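# Flip the grey finned box onto its fins

## Task

Without moving it elsewhere, overturn the grey box that has fins so that it ends up resting flat on its fins, feet pointing upward, and it stays that way once the robot lets go.

## Robot and tools

Robot: two arms, left_arm and right_arm, each with a parallel two-finger gripper. The fingers point along the gripper's +z axis and close along its y axis. The reported hand point sits between the finger pads, roughly 1 cm short of the tips. Each gripper carries a wrist camera (cam_left_wrist, cam_right_wrist). Fixed cameras are cam_head_left, cam_head_right, cam_high and cam_low.

Frames. The scene frame has its origin at table-top height, halfway between the nominal arm bases; +x points out over the table, +z up, and left_arm is on the +y side (this has nothing to do with which side of an image it appears on). Actual bases: left_arm at (+0.026, +0.257, +0.013) m, right_arm at (+0.001, -0.338, +0.037) m, both turned only slightly about z. Every hand position, orientation, target and velocity an arm reports is given in that arm's own base frame. Fixed cameras and the table are in the scene frame. Reported hand poses may be a few centimetres off, especially at long reach.

The 14-number row. Every motion argument is one flat list of 14 numbers, each from -1 to 1, covering both arms even when only one moves: left_arm dx, dy, dz, rx, ry, rz, opening, then right_arm dx, dy, dz, rx, ry, rz, opening. The first six per arm are an offset, not a pose: they are measured from that arm's Hand target as it stood when the action or move began, along that arm's own base axes. A value of 1.0 equals 0.6 m for dx, dy, dz and 180 degrees for rx, ry, rz, which form one rotation vector applied about the Hand target's position. Sending all six as 0 re-requests the current Hand target. The opening is absolute: +1 is fully open (0.094 m), -1 fully shut. A 0 opening is a real command, so to keep a gripper as it is, repeat its current command. The commanded orientation is clipped each step to within 40 degrees of the measured one.

execute_actions(actions, cameras): actions is a list of actions; each action is a list of up to 15 rows, one row per 1/30 s step, and a short action repeats its last row to fill 15 steps (0.5 s). All rows of one action count from the same start pose; a new action starts from the new Hand target, so repeating an offset moves further. An empty actions list returns the state plus all camera images. cameras takes names, ["all"] or [].

move(target, speed, blend, opening_speed, grip_force, blocking, cameras): target is one 14-number row or a list of up to 15 rows; every row's offsets count from the Hand targets at the move's start, not from the previous row. Paths are straight, end together and are capped at 10 s. speed is in m/s, 0.002 to 4.3, default 0.25 (rotation up to twice that in rad/s); one value or one per target. blend, in metres, rounds corners of a list; 0 stops at each. opening_speed is the finger rate per second on the -1 to +1 scale, at least 0.2. grip_force is newtons per pad, 10 to 50, and stays set; lower values close slowly. blocking=false returns after about 0.5 s while the move continues. Paths ignore obstacles and the other arm.

wait(seconds 0 to 10, cameras) lets time pass; stop(cameras) brakes a running move; zoom_image(camera, region [x0, y0, x1, y1] in image pixels, at most 504 by 504) enlarges part of the newest image from that camera (images are 672x504); read_manual(section) only gives licence text; finished_scene(scene) ends the scene for good (scene is 1 or 2).

Results: end_effector_position (m) and end_effector_quat_wxyz per arm in its base frame; Hand target, the pose the next offsets count from; Tool commands; grip_measured on the same -1..1 scale (reads a bit wide when empty, a bit narrow on a squeezed part); grip_effort_nm, motor effort, negative closing; joint positions, velocities ("within noise" when still) and torques. move adds a line ending with done, off_target, moving, held or fault, plus limits=paced (pose clipped) or limits=held (steps withheld). A gripper often stops a few centimetres short of its target through friction or weight; this is not proof of contact, and a further command of the missing offset closes the gap. MOTOR HOT warns of heating; OVER-TEMPERATURE FAULT means that arm has gone limp for 30 to 60 s.

Avoid: letting the box or anything fall off the table or dropping it from height; fast moves into contact, since impact grows with speed and with how far the target lies beyond the contact; targets deep inside objects, which keep pressing until you command back past the gripper; bringing grippers, fingers or wrist cameras of the two arms together; paths running close to an arm's own base; holding loads or stretched poses for long, which heats motors. Loose objects may be nudged occasionally by outside pushes.

Each tool is called after "Emit:" as name(argument=value, ...) on one line, values as JSON.

## Session

Emit:
execute_actions(actions=[])

Scene clock: 0.00 s.
left_arm: end_effector_position=(+0.1935, +0.1162, +0.2045) grip_measured=+1.000 grip_effort_nm=n/a end_effector_quat_wxyz=(+0.168, +0.348, +0.922, -0.036) | right_arm: end_effector_position=(+0.3782, +0.0839, +0.3232) grip_measured=+1.000 grip_effort_nm=n/a end_effector_quat_wxyz=(+0.361, -0.079, +0.896, +0.245)
Joint positions: left_arm=[0.802 0.841 0.799 -1.459 0.338 1.512 0.094] | right_arm=[-0.008 0.898 0.937 -0.836 -0.525 0.036 0.094]
Joint velocities: within noise
Joint torques (N m): no reading
Heat: left arm: hottest elbow 33 °C; right arm: hottest waist 32 °C.
Hand target: left_arm +0.1971, +0.1200, +0.2124; +0.172, +0.350, +0.921, -0.027 | right_arm +0.3828, +0.0838, +0.3395; +0.376, -0.083, +0.890, +0.244
Tool commands: left_gripper/opening=+1.0 right_gripper/opening=+1.0

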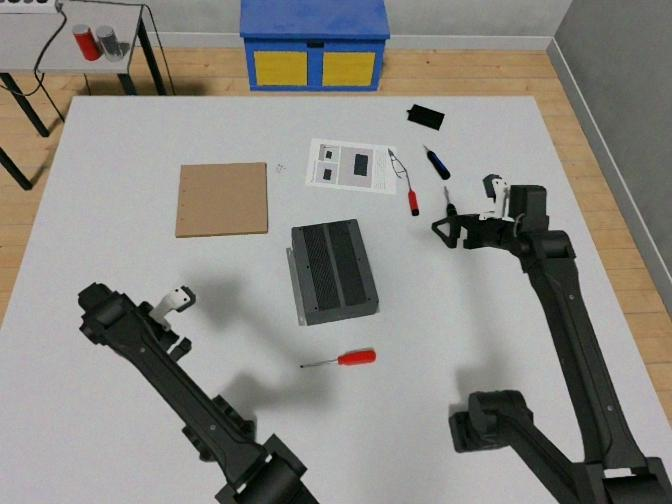

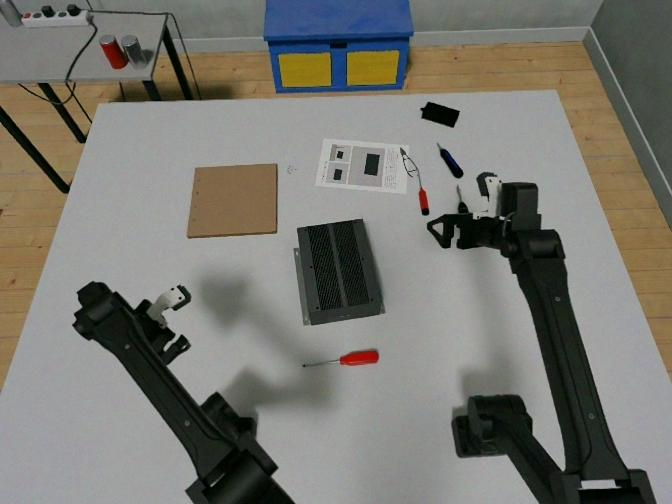

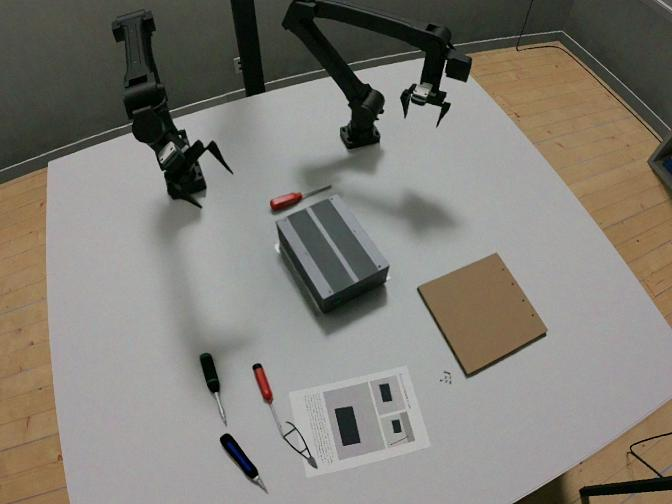

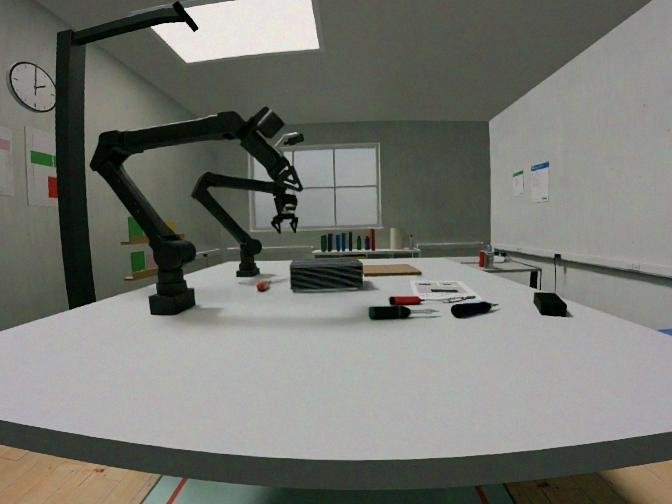

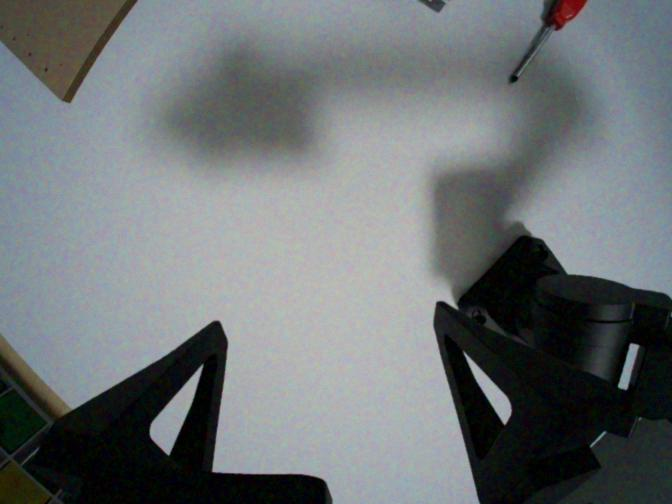

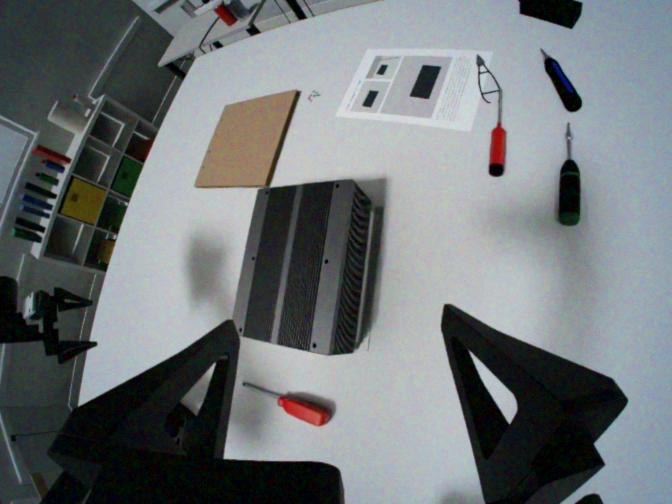

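Emit:
zoom_image(camera="cam_high", region=[240, 170, 420, 330])

Emit:
zoom_image(camera="cam_head_left", region=[260, 200, 410, 340])

Emit:
zoom_image(camera="cam_low", region=[250, 230, 400, 330])

Emit:
zoom_image(camera="cam_right_wrist", region=[200, 150, 420, 390])

Scaled by 2.800.

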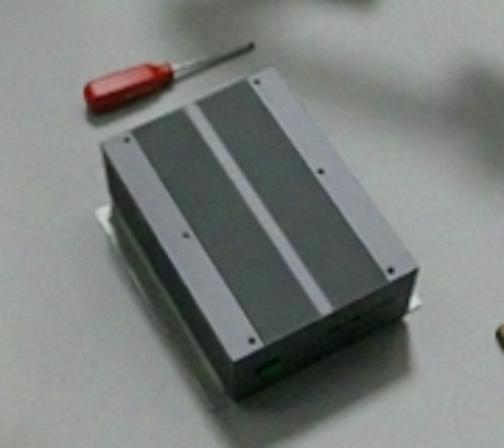

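Scaled by 3.360.

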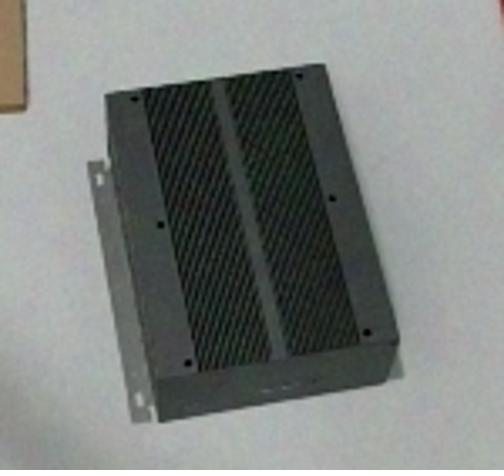

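Scaled by 3.360.

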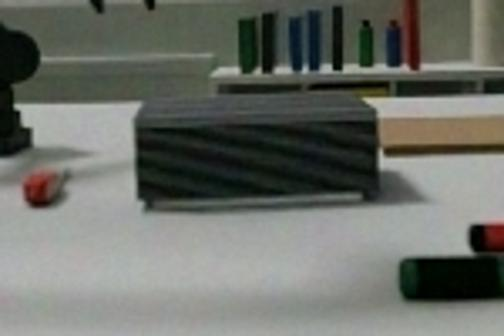

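Scaled by 2.100 from the camera's 672x504 image, which has a finer 960x720 frame.

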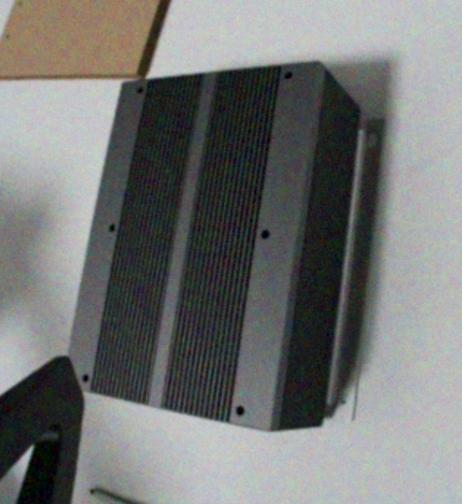

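Emit:
move(target=[0,0,0,0,0,0,1, 0.095,-0.04,-0.316,0.178,0.240,0.0865,1], cameras=["cam_right_wrist","cam_head_left"])

Scene clock: 78.73 s.
left_arm: end_effector_position=(+0.1935, +0.1162, +0.2045) grip_measured=+1.000 grip_effort_nm=0.02 end_effector_quat_wxyz=(+0.168, +0.348, +0.922, -0.036) | right_arm: end_effector_position=(+0.4264, +0.0679, +0.1426) grip_measured=+1.000 grip_effort_nm=-0.01 end_effector_quat_wxyz=(-0.014, +0.003, +0.846, +0.534)
Joint positions: left_arm=[0.802 0.841 0.799 -1.459 0.338 1.512 0.094] | right_arm=[-0.203 1.735 1.157 -1.433 -1.075 -0.461 0.094]
Joint torques (N m): left_arm=[-0.79 -1.08 10.19 0.75 0.38 -0.19] | right_arm=[-1.96 -12.22 8.83 -0.54 -0.83 -0.24]
Heat: left arm: hottest elbow 39 °C; right arm: hottest elbow 44 °C.
Hand target: left_arm +0.1971, +0.1200, +0.2124; +0.172, +0.350, +0.921, -0.027 | right_arm +0.4398, +0.0600, +0.1499; +0.000, +0.000, +0.846, +0.534
Off the commanded pose: left_arm 0.010 m, 1 deg | right_arm 0.017 m, 2 deg.
move: off_target (right_arm)
Images, in order (width x height): cam_head_left 672x504, cam_right_wrist 672x504.

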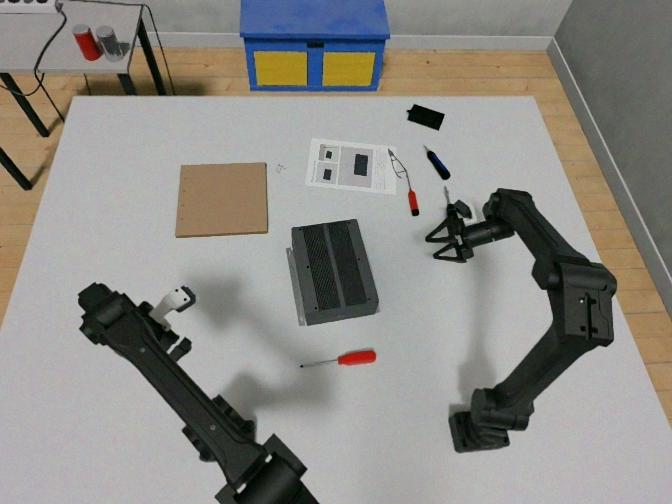

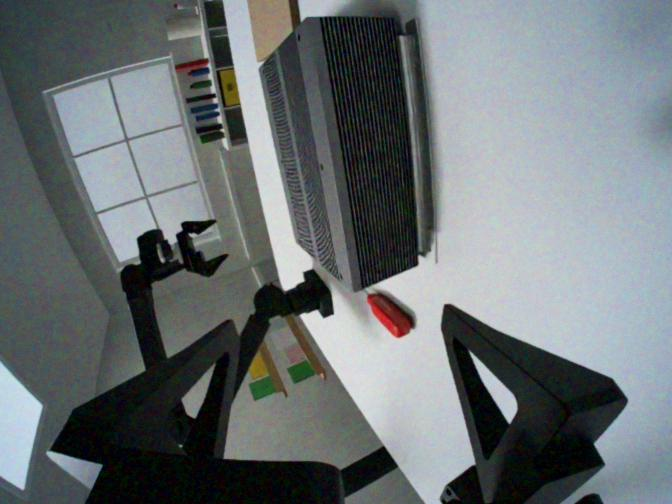

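Emit:
zoom_image(camera="cam_right_wrist", region=[250, 0, 460, 150])

Emit:
zoom_image(camera="cam_right_wrist", region=[300, 140, 480, 310])

Scaled by 2.400 from the camera's 672x504 image, which has a finer 960x720 frame.

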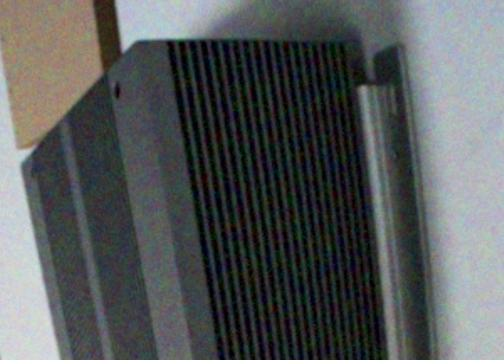

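Scaled by 2.800 from the camera's 672x504 image, which has a finer 960x720 frame.

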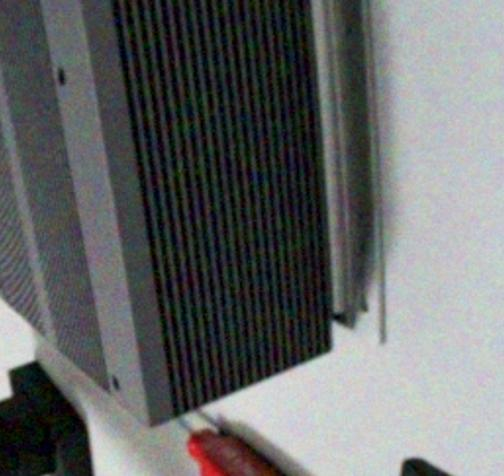

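Emit:
move(target=[[0,0,0,0,0,0,1, -0.283,0.033,0.083,0,0,-0.25,1],[0,0,0,0,0,0,1, -0.483,0.367,-0.02,0,0,-0.5,1]], blend=[0.03,0], cameras=["cam_right_wrist","cam_head_left"])

Scene clock: 221.40 s.
left_arm: end_effector_position=(+0.1935, +0.1162, +0.2045) grip_measured=+1.000 grip_effort_nm=0.02 end_effector_quat_wxyz=(+0.168, +0.348, +0.922, -0.036) | right_arm: end_effector_position=(+0.1553, +0.2640, +0.1273) grip_measured=+1.000 grip_effort_nm=-0.01 end_effector_quat_wxyz=(+0.423, +0.437, +0.614, +0.503)
Joint positions: left_arm=[0.802 0.841 0.799 -1.459 0.338 1.512 0.094] | right_arm=[1.625 1.185 0.221 0.36 1.329 2.082 0.094]
Joint torques (N m): left_arm=[-0.85 -1.2 10.21 0.7 0.38 -0.19] | right_arm=[1.03 -1.61 7.79 2.19 0.55 -0.01]
Heat: left arm: hottest elbow 42 °C; right arm: hottest elbow 42 °C.
Hand target: left_arm +0.1971, +0.1200, +0.2124; +0.172, +0.350, +0.921, -0.027 | right_arm +0.1499, +0.2802, +0.1380; +0.377, +0.598, +0.598, +0.377
Off the commanded pose: left_arm 0.010 m, 1 deg | right_arm 0.020 m, 24 deg.
joint sent to its limit (right arm) — joint 6 (wrist roll), upper limit. The joint targets are off in orientation, not in position.
move: off_target (right_arm)
Images, in order (width x height): cam_head_left 672x504, cam_right_wrist 672x504.

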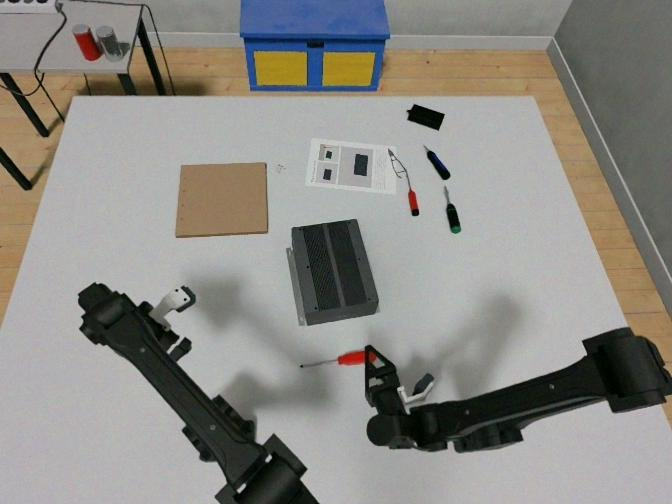

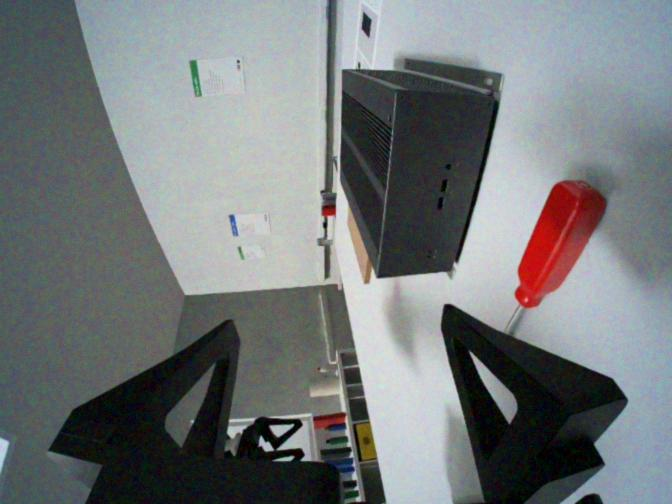

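Emit:
zoom_image(camera="cam_right_wrist", region=[330, 50, 520, 290])

Scaled by 2.100 from the camera's 672x504 image, which has a finer 960x720 frame.

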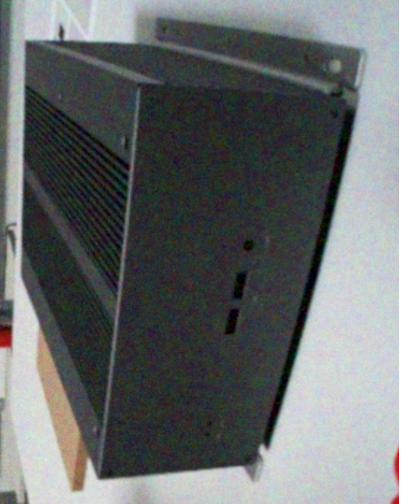

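Emit:
move(target=[0,0,0,0,0,0,1, 0.13,0.01,-0.08,0,0,0,1], speed=0.1, cameras=["cam_right_wrist","cam_low"])

Scene clock: 300.03 s.
left_arm: end_effector_position=(+0.1935, +0.1162, +0.2045) grip_measured=+1.000 grip_effort_nm=0.02 end_effector_quat_wxyz=(+0.168, +0.348, +0.922, -0.036) | right_arm: end_effector_position=(+0.2216, +0.2762, +0.0842) grip_measured=+1.000 grip_effort_nm=-0.01 end_effector_quat_wxyz=(+0.403, +0.490, +0.634, +0.442)
Joint positions: left_arm=[0.802 0.841 0.799 -1.459 0.338 1.512 0.094] | right_arm=[1.345 1.374 0.296 0.427 1.082 2.082 0.094]
Joint torques (N m): left_arm=[-0.91 -1.14 10.19 0.69 0.38 -0.19] | right_arm=[-1.9 -4.42 6.94 1.32 0.25 -0.07]
Heat: left arm: hottest elbow 43 °C; right arm: hottest elbow 40 °C.
Hand target: left_arm +0.1971, +0.1200, +0.2124; +0.172, +0.350, +0.921, -0.027 | right_arm +0.2279, +0.2861, +0.0899; +0.377, +0.598, +0.598, +0.377
Off the commanded pose: left_arm 0.010 m, 1 deg | right_arm 0.013 m, 15 deg.
joint sent to its limit (right arm) — joint 6 (wrist roll), upper limit. The joint targets are off in orientation, not in position.
move: off_target (right_arm)
Images, in order (width x height): cam_low 672x504, cam_right_wrist 672x504.

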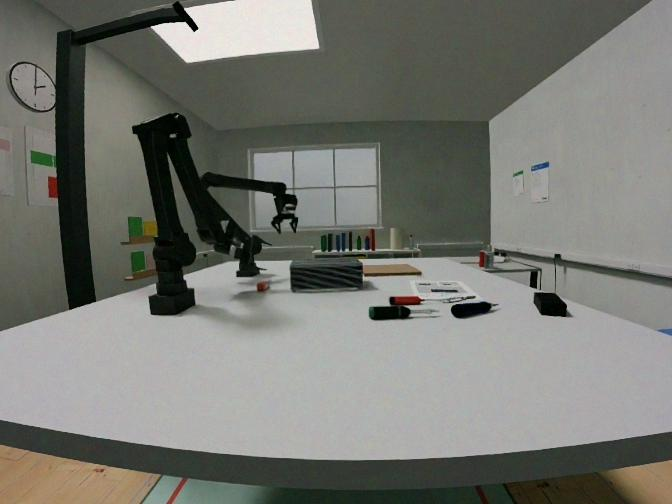

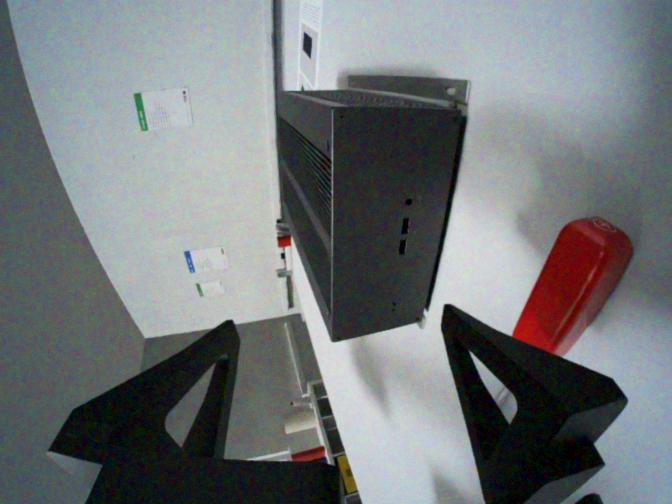

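Emit:
zoom_image(camera="cam_right_wrist", region=[400, 60, 500, 140])

Emit:
zoom_image(camera="cam_right_wrist", region=[380, 220, 480, 350])

Scaled by 5.040 from the camera's 672x504 image, which has a finer 960x720 frame.

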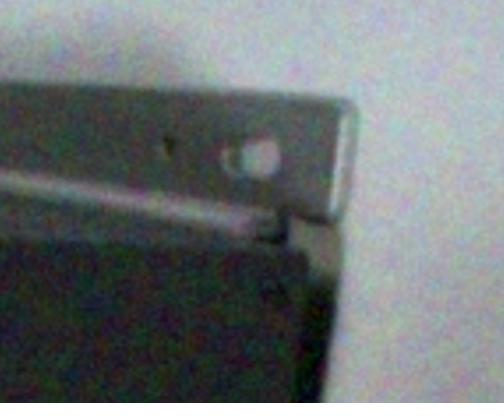

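Scaled by 3.877 from the camera's 672x504 image, which has a finer 960x720 frame.

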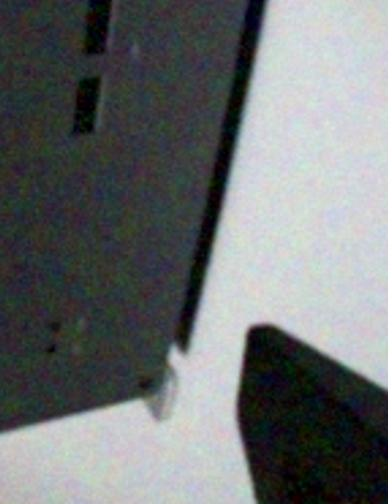

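Emit:
move(target=[[0.0715,-0.2,-0.02,-0.189,0.098,0.096,-1, 0.02,-0.343,0.183,0.013,-0.011,0.275,-1],[0.140,-0.438,-0.20,-0.378,0.196,0.192,-1, 0.216,-0.204,-0.04,0.0263,-0.0225,0.5507,-1]], blend=[0.03,0], cameras=["all"])

Scene clock: 534.80 s.
left_arm: end_effector_position=(+0.2820, -0.1401, +0.0900) grip_measured=-0.989 grip_effort_nm=-0.60 end_effector_quat_wxyz=(+0.062, -0.099, +0.813, -0.570) | right_arm: end_effector_position=(+0.3489, +0.1589, +0.0643) grip_measured=-0.986 grip_effort_nm=-0.76 end_effector_quat_wxyz=(-0.047, -0.053, +0.816, +0.573)
Joint positions: left_arm=[0.08 1.269 0.389 -0.301 1.193 -0.428 0.001] | right_arm=[-0.007 1.767 0.875 -1.081 -1.194 -0.413 0.001]
Joint torques (N m): left_arm=[-1.73 -5.36 5.64 1.77 0.53 -0.26] | right_arm=[0.85 -10.46 6.72 -0.55 -0.52 -0.22]
Heat: left arm: hottest elbow 44 °C; right arm: hottest elbow 38 °C.
Hand target: left_arm +0.2810, -0.1428, +0.0923; +0.065, -0.094, +0.813, -0.570 | right_arm +0.3576, +0.1636, +0.0659; -0.046, -0.066, +0.817, +0.571
Off the commanded pose: left_arm 0.004 m, 1 deg | right_arm 0.010 m, 1 deg.
move: done

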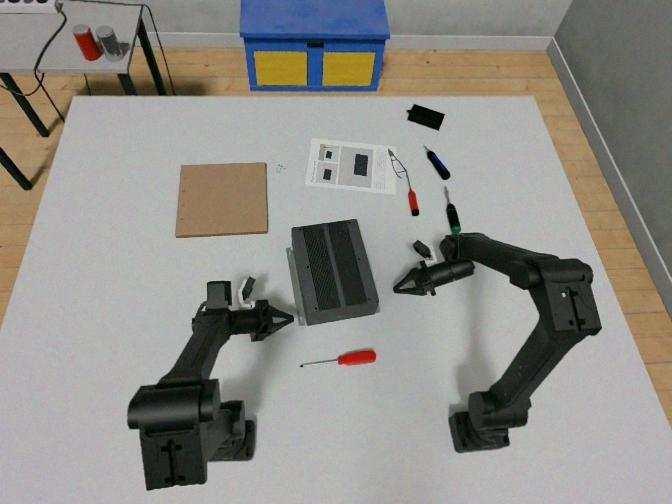

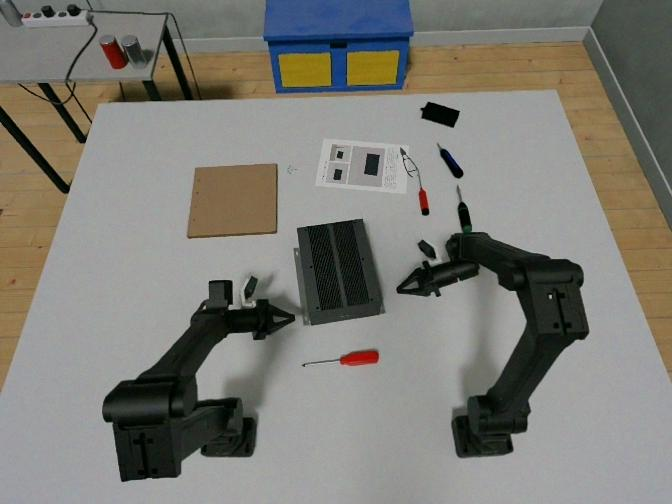

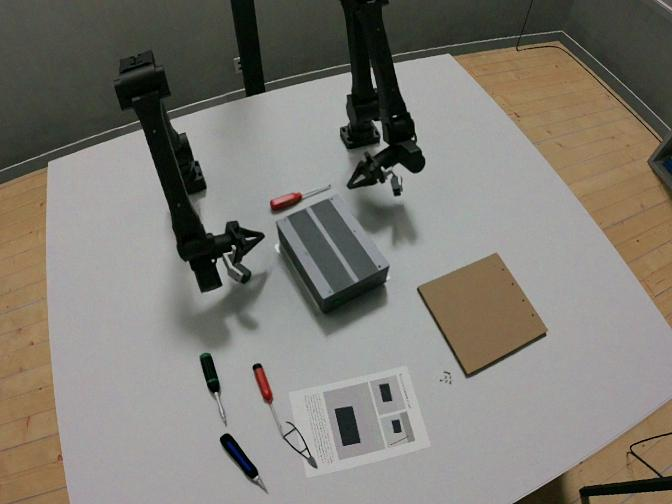

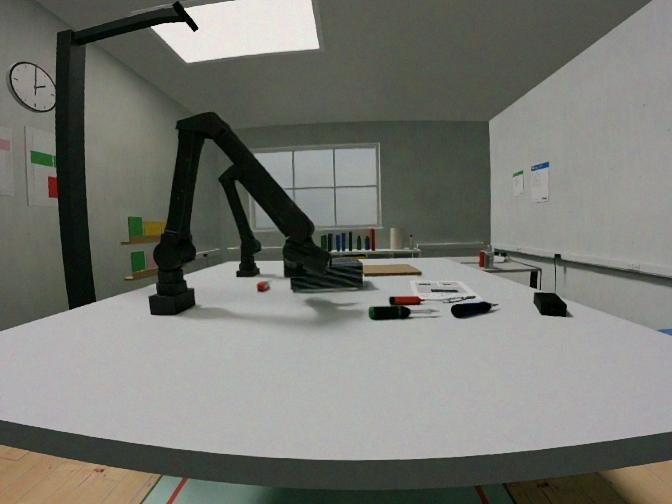

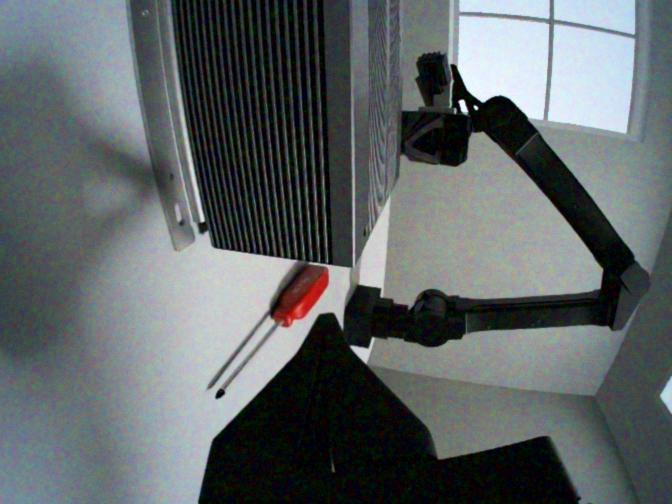

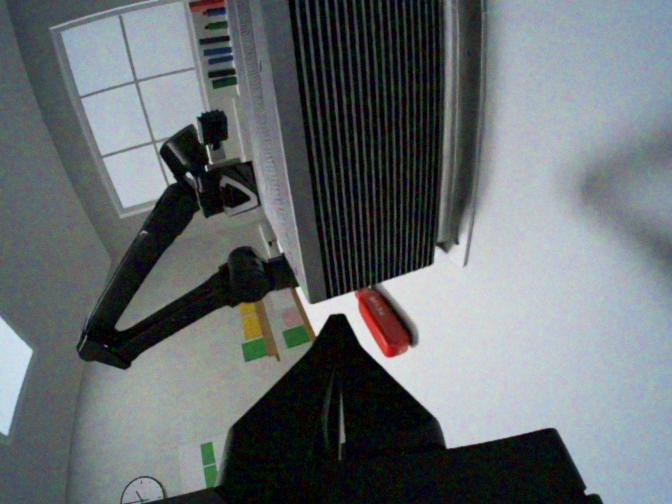

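Emit:
zoom_image(camera="cam_left_wrist", region=[120, 130, 260, 270])

Emit:
zoom_image(camera="cam_right_wrist", region=[380, 170, 500, 310])

Emit:
zoom_image(camera="cam_left_wrist", region=[110, 0, 220, 130])

Scaled by 3.600 from the camera's 672x504 image, which has a finer 960x720 frame.

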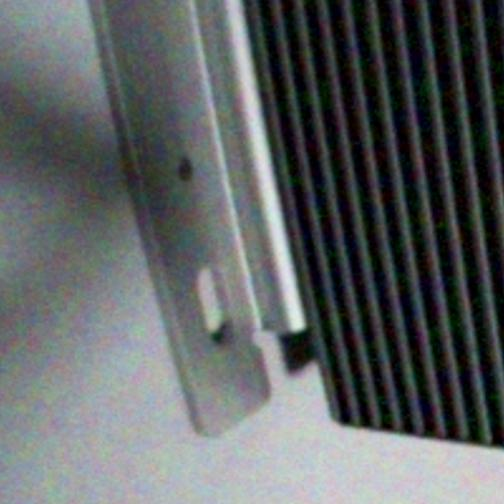

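Scaled by 3.600 from the camera's 672x504 image, which has a finer 960x720 frame.

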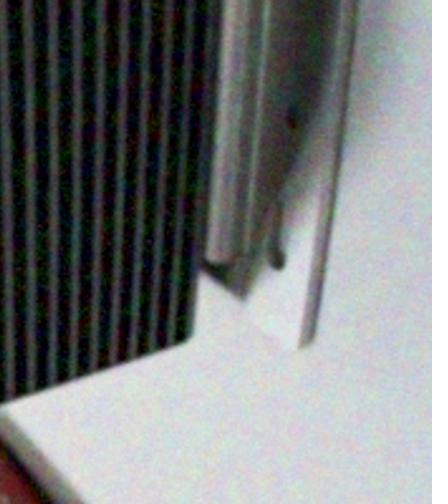

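Scaled by 3.877 from the camera's 672x504 image, which has a finer 960x720 frame.

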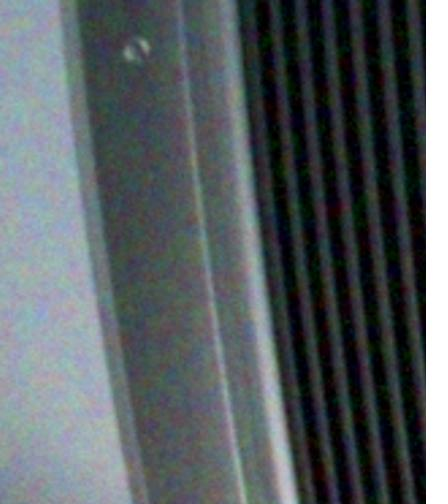

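Emit:
move(target=[0.0095,-0.0406,-0.0667,0,0,0,-1, -0.0067,0.0411,-0.0667,0,0,0,-1], speed=0.08, cameras=["cam_head_left","cam_high","cam_left_wrist","cam_right_wrist"])

Scene clock: 562.67 s.
left_arm: end_effector_position=(+0.2899, -0.1643, +0.0583) grip_measured=-0.989 grip_effort_nm=-0.60 end_effector_quat_wxyz=(+0.075, -0.089, +0.813, -0.571) | right_arm: end_effector_position=(+0.3565, +0.1834, +0.0285) grip_measured=-0.986 grip_effort_nm=-0.76 end_effector_quat_wxyz=(-0.039, -0.065, +0.818, +0.570)
Joint positions: left_arm=[-0.019 1.415 0.328 0.137 1.143 -0.645 0.001] | right_arm=[0.059 1.836 0.854 -0.827 -1.207 -0.265 0.001]
Joint torques (N m): left_arm=[-1.67 -3.55 4.53 2.13 0.44 -0.28] | right_arm=[0.85 -10.87 3.9 0.5 -0.86 -0.04]
Heat: left arm: hottest elbow 42 °C; right arm: hottest elbow 38 °C.
Hand target: left_arm +0.2867, -0.1672, +0.0523; +0.065, -0.095, +0.813, -0.570 | right_arm +0.3536, +0.1884, +0.0259; -0.046, -0.066, +0.817, +0.571
Off the commanded pose: left_arm 0.007 m, 1 deg | right_arm 0.006 m, 1 deg.
move: done
Images, in order (width x height): cam_head_left 672x504, cam_high 672x504, cam_left_wrist 672x504, cam_right_wrist 672x504.

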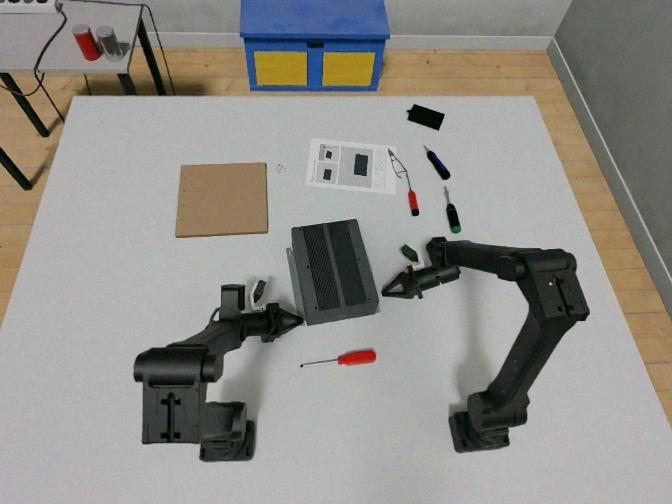

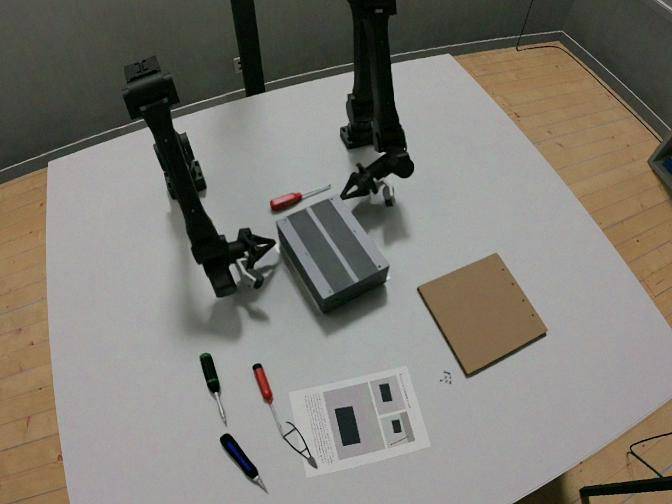

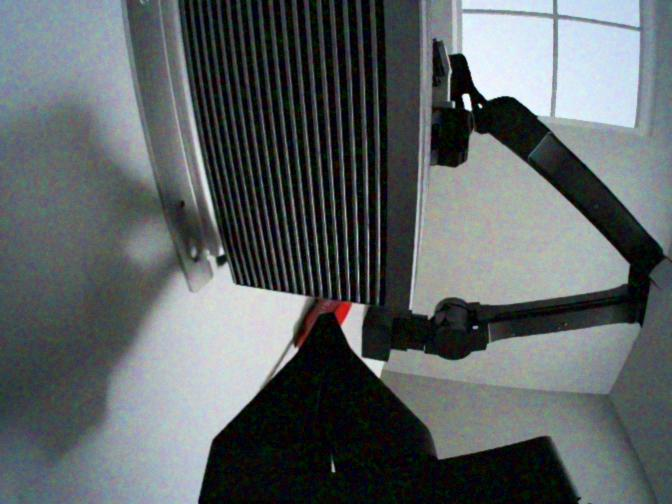

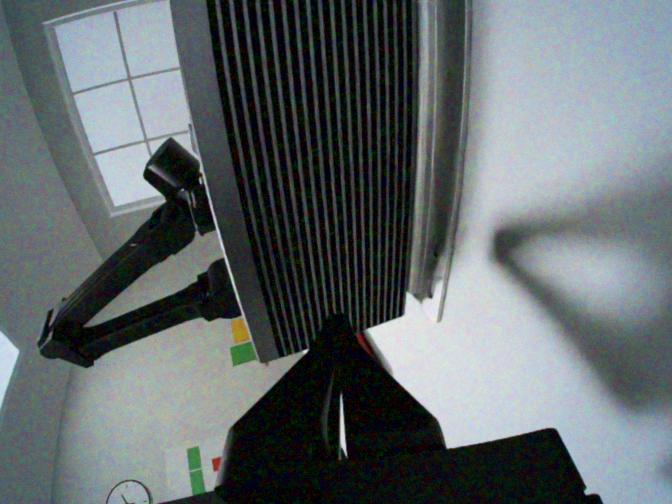

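Emit:
move(target=[0.0387,-0.0047,0,0,0,0,-1, -0.0027,0.0165,0,0,0,0,-1], speed=0.05, cameras=["cam_head_left","cam_left_wrist","cam_right_wrist"])

Scene clock: 576.87 s.
left_arm: end_effector_position=(+0.2998, -0.1665, +0.0514) grip_measured=-0.989 grip_effort_nm=-0.60 end_effector_quat_wxyz=(+0.064, -0.098, +0.814, -0.569) | right_arm: end_effector_position=(+0.3530, +0.1932, +0.0239) grip_measured=-0.986 grip_effort_nm=-0.76 end_effector_quat_wxyz=(-0.045, -0.061, +0.818, +0.571)
Joint positions: left_arm=[-0.027 1.468 0.357 0.149 1.139 -0.663 0.001] | right_arm=[0.085 1.836 0.835 -0.753 -1.212 -0.191 0.001]
Joint torques (N m): left_arm=[-1.67 -4.19 6.65 2.14 0.46 -0.22] | right_arm=[-0.09 -12.22 4.03 0.72 -0.81 -0.04]
Heat: left arm: hottest elbow 41 °C; right arm: hottest elbow 37 °C.
Hand target: left_arm +0.3101, -0.1699, +0.0524; +0.066, -0.095, +0.813, -0.570 | right_arm +0.3518, +0.1983, +0.0259; -0.046, -0.066, +0.817, +0.571
Off the commanded pose: left_arm 0.011 m, 0 deg | right_arm 0.006 m, 1 deg.
move: off_target (left_arm)
Images, in order (width x height): cam_head_left 672x504, cam_left_wrist 672x504, cam_right_wrist 672x504.

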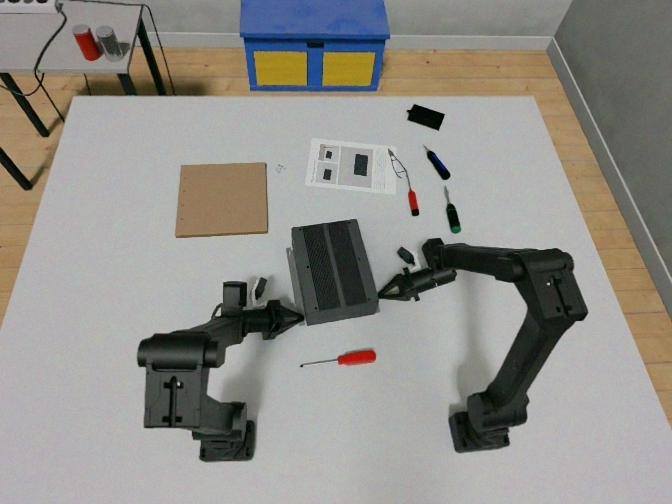

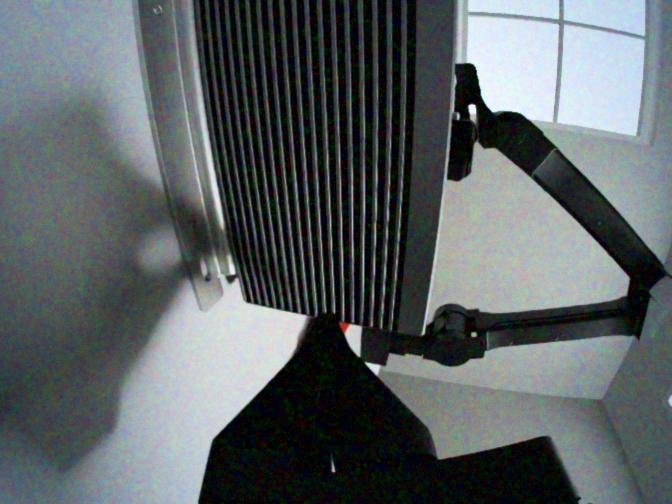

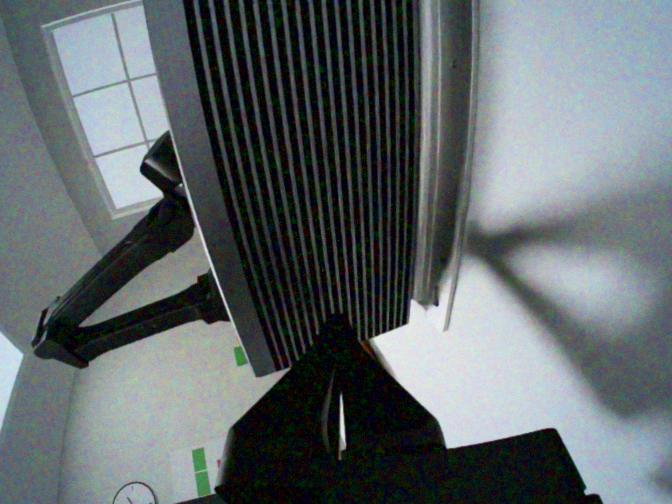

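Emit:
move(target=[0.05,0.003,0,0,0,0,-1, 0.0165,0.003,0,0,0,0,-1], speed=0.05, cameras=["cam_left_wrist","cam_right_wrist"])

Scene clock: 587.60 s.
left_arm: end_effector_position=(+0.3306, -0.1673, +0.0529) grip_measured=-0.989 grip_effort_nm=-0.60 end_effector_quat_wxyz=(+0.068, -0.095, +0.813, -0.570) | right_arm: end_effector_position=(+0.3529, +0.1935, +0.0239) grip_measured=-0.986 grip_effort_nm=-0.77 end_effector_quat_wxyz=(-0.047, -0.058, +0.818, +0.570)
Joint positions: left_arm=[-0.027 1.529 0.437 0.14 1.139 -0.663 0.001] | right_arm=[0.086 1.836 0.835 -0.753 -1.212 -0.183 0.001]
Joint torques (N m): left_arm=[-0.91 -5.42 6.99 1.06 0.65 -0.08] | right_arm=[0.15 -10.75 6.12 0.31 -0.87 -0.02]
Heat: left arm: hottest elbow 40 °C; right arm: hottest elbow 37 °C.
Hand target: left_arm +0.3399, -0.1681, +0.0523; +0.066, -0.095, +0.813, -0.570 | right_arm +0.3618, +0.2000, +0.0259; -0.046, -0.066, +0.817, +0.571
Off the commanded pose: left_arm 0.010 m, 0 deg | right_arm 0.011 m, 1 deg.
move: off_target (right_arm)
Images, in order (width x height): cam_left_wrist 672x504, cam_right_wrist 672x504.

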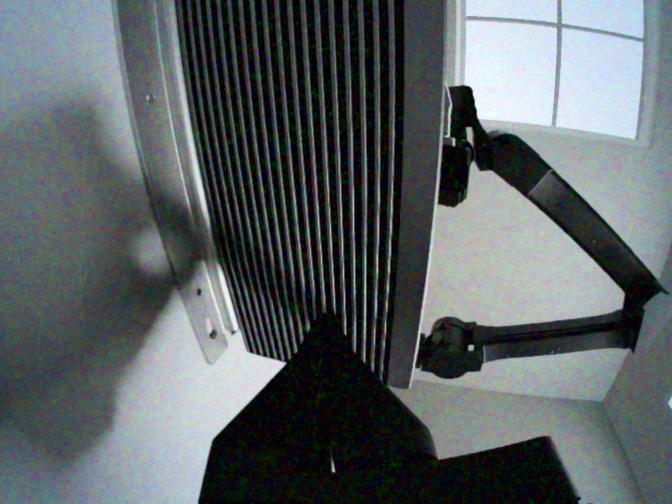

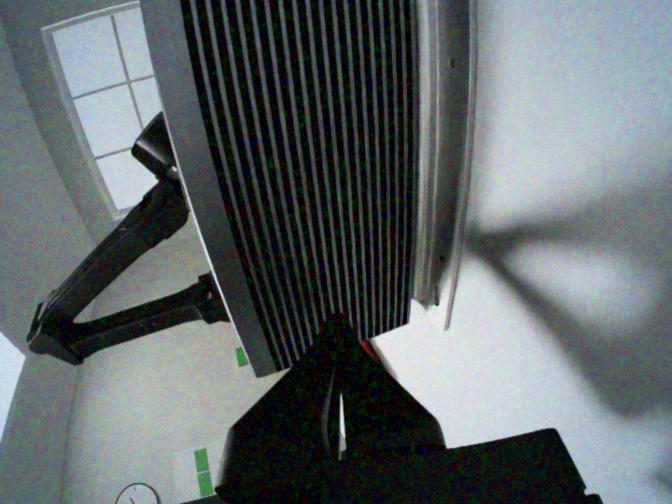

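Emit:
move(target=[0.003,-0.02,0,0,0,0,-1, -0.006,0.02,0,0,0,0,-1], speed=0.04)

Emit:
move(target=[0.002,-0.01,0,0,0,0,-1, -0.001,0.01,0,0,0,0,-1], speed=0.04, cameras=["cam_left_wrist","cam_right_wrist","cam_head_left"])

Scene clock: 594.73 s.
left_arm: end_effector_position=(+0.3347, -0.1690, +0.0511) grip_measured=-0.989 grip_effort_nm=-0.60 end_effector_quat_wxyz=(+0.066, -0.108, +0.814, -0.567) | right_arm: end_effector_position=(+0.3585, +0.2051, +0.0229) grip_measured=-0.986 grip_effort_nm=-0.76 end_effector_quat_wxyz=(-0.046, -0.057, +0.818, +0.570)
Joint positions: left_arm=[-0.035 1.537 0.437 0.177 1.12 -0.713 0.001] | right_arm=[0.115 1.836 0.835 -0.668 -1.216 -0.094 0.001]
Joint torques (N m): left_arm=[-3.43 -5.3 6.61 2.59 0.47 -0.26] | right_arm=[0.91 -12.81 4.18 0.81 -0.89 -0.04]
Heat: left arm: hottest elbow 41 °C; right arm: hottest elbow 37 °C.
Hand target: left_arm +0.3417, -0.1802, +0.0524; +0.066, -0.095, +0.813, -0.570 | right_arm +0.3582, +0.2120, +0.0259; -0.046, -0.066, +0.817, +0.571
Off the commanded pose: left_arm 0.013 m, 2 deg | right_arm 0.008 m, 1 deg.
move: off_target (left_arm)

Scene clock: 595.77 s.
left_arm: end_effector_position=(+0.3367, -0.1700, +0.0513) grip_measured=-0.989 grip_effort_nm=-0.60 end_effector_quat_wxyz=(+0.068, -0.114, +0.813, -0.567) | right_arm: end_effector_position=(+0.3598, +0.2053, +0.0221) grip_measured=-0.986 grip_effort_nm=-0.76 end_effector_quat_wxyz=(-0.044, -0.051, +0.819, +0.570)
Joint positions: left_arm=[-0.04 1.54 0.435 0.203 1.112 -0.743 0.001] | right_arm=[0.115 1.832 0.827 -0.631 -1.216 -0.055 0.001]
Joint torques (N m): left_arm=[-4.54 -5.25 6.61 3.02 0.31 -0.33] | right_arm=[1.26 -12.04 4.22 0.99 -0.97 0.05]
Heat: left arm: hottest elbow 41 °C; right arm: hottest elbow 37 °C.
Hand target: left_arm +0.3429, -0.1862, +0.0523; +0.065, -0.095, +0.813, -0.570 | right_arm +0.3577, +0.2180, +0.0259; -0.046, -0.066, +0.817, +0.571
Off the commanded pose: left_arm 0.017 m, 2 deg | right_arm 0.013 m, 2 deg.
move: off_target (left_arm, right_arm)
Images, in order (width x height): cam_head_left 672x504, cam_left_wrist 672x504, cam_right_wrist 672x504.

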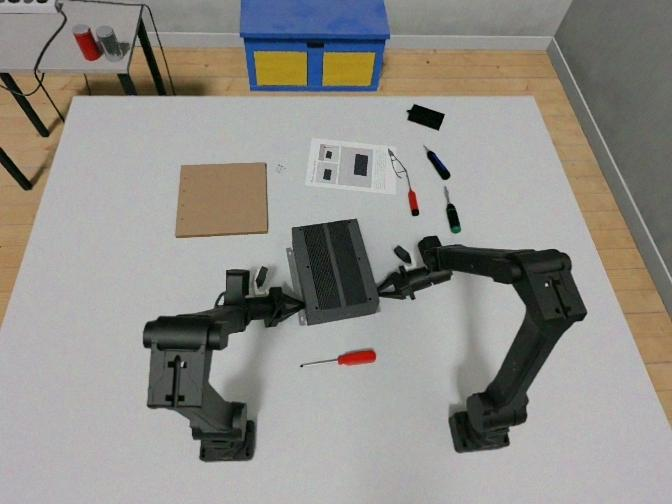

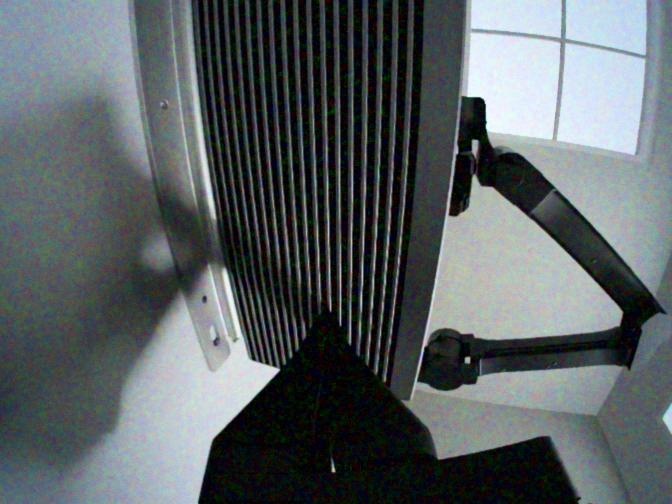

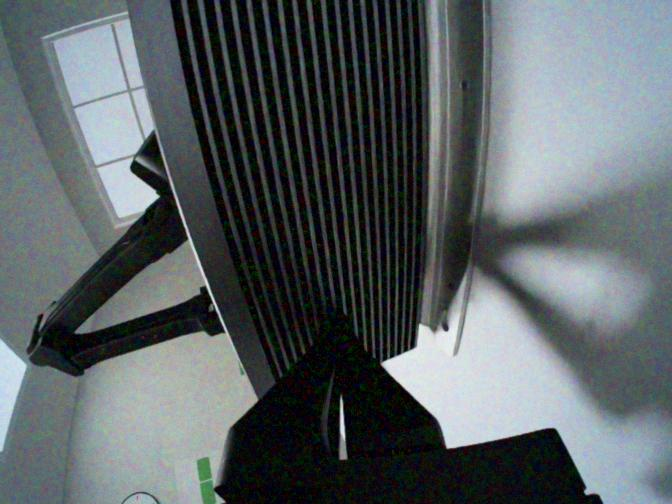

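Emit:
move(target=[0.005,-0.025,0,0,0,0,-1, -0.003,0.027,0,0,0,0,-1], speed=0.04)

Emit:
move(target=[0.003,0,0.025,0,0,0,-1, 0.003,0,0.025,0,0,0,-1], speed=0.03, cameras=["cam_left_wrist","cam_right_wrist","cam_low"])

Scene clock: 604.23 s.
left_arm: end_effector_position=(+0.3435, -0.1711, +0.0520) grip_measured=-0.989 grip_effort_nm=-0.60 end_effector_quat_wxyz=(+0.078, -0.127, +0.812, -0.565) | right_arm: end_effector_position=(+0.3652, +0.2053, +0.0222) grip_measured=-0.986 grip_effort_nm=-0.76 end_effector_quat_wxyz=(-0.031, -0.039, +0.822, +0.567)
Joint positions: left_arm=[-0.049 1.542 0.428 0.274 1.081 -0.811 0.001] | right_arm=[0.115 1.813 0.802 -0.524 -1.207 0.046 0.001]
Joint torques (N m): left_arm=[-7.59 -4.6 6.97 3.15 0.38 -0.32] | right_arm=[5.07 -11.22 4.53 1.48 -1.3 0.11]
Heat: left arm: hottest elbow 40 °C; right arm: hottest elbow 36 °C.
Hand target: left_arm +0.3460, -0.2013, +0.0525; +0.066, -0.094, +0.813, -0.570 | right_arm +0.3558, +0.2342, +0.0259; -0.046, -0.066, +0.817, +0.571
Off the commanded pose: left_arm 0.030 m, 4 deg | right_arm 0.031 m, 4 deg.
move: off_target (left_arm, right_arm)

Scene clock: 605.17 s.
left_arm: end_effector_position=(+0.3427, -0.1714, +0.0517) grip_measured=-0.989 grip_effort_nm=-0.60 end_effector_quat_wxyz=(+0.076, -0.133, +0.815, -0.559) | right_arm: end_effector_position=(+0.3655, +0.2044, +0.0226) grip_measured=-0.986 grip_effort_nm=-0.76 end_effector_quat_wxyz=(-0.030, -0.038, +0.827, +0.560)
Joint positions: left_arm=[-0.054 1.531 0.428 0.255 1.066 -0.816 0.001] | right_arm=[0.115 1.805 0.802 -0.529 -1.191 0.05 0.001]
Joint torques (N m): left_arm=[-7.41 -8.12 7.98 1.58 1.02 -0.32] | right_arm=[5.07 -13.86 5.14 -0.03 -2 0.08]
Heat: left arm: hottest elbow 40 °C; right arm: hottest elbow 36 °C.
Hand target: left_arm +0.3478, -0.2012, +0.0673; +0.065, -0.095, +0.813, -0.570 | right_arm +0.3576, +0.2342, +0.0409; -0.046, -0.066, +0.817, +0.571
Off the commanded pose: left_arm 0.034 m, 5 deg | right_arm 0.036 m, 4 deg.
move: off_target (left_arm, right_arm)
Images, in order (width x height): cam_low 672x504, cam_left_wrist 672x504, cam_right_wrist 672x504.

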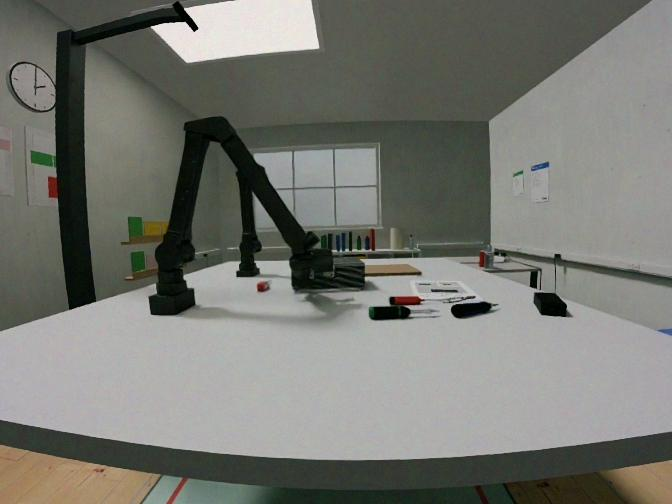

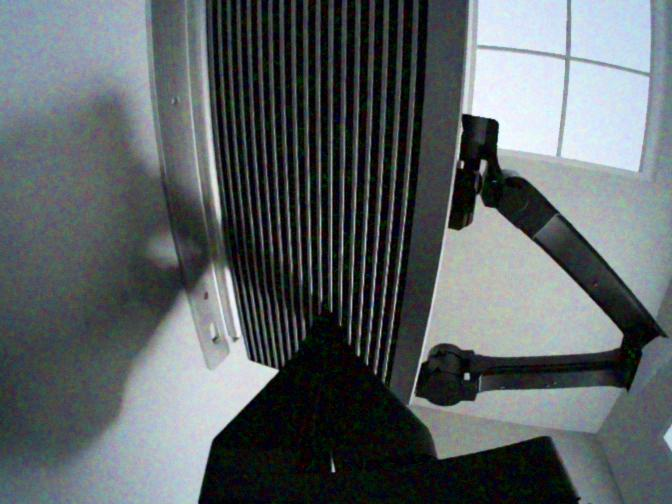

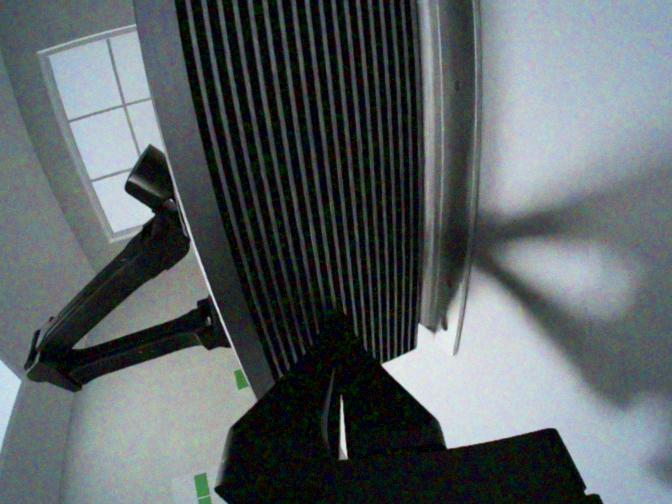

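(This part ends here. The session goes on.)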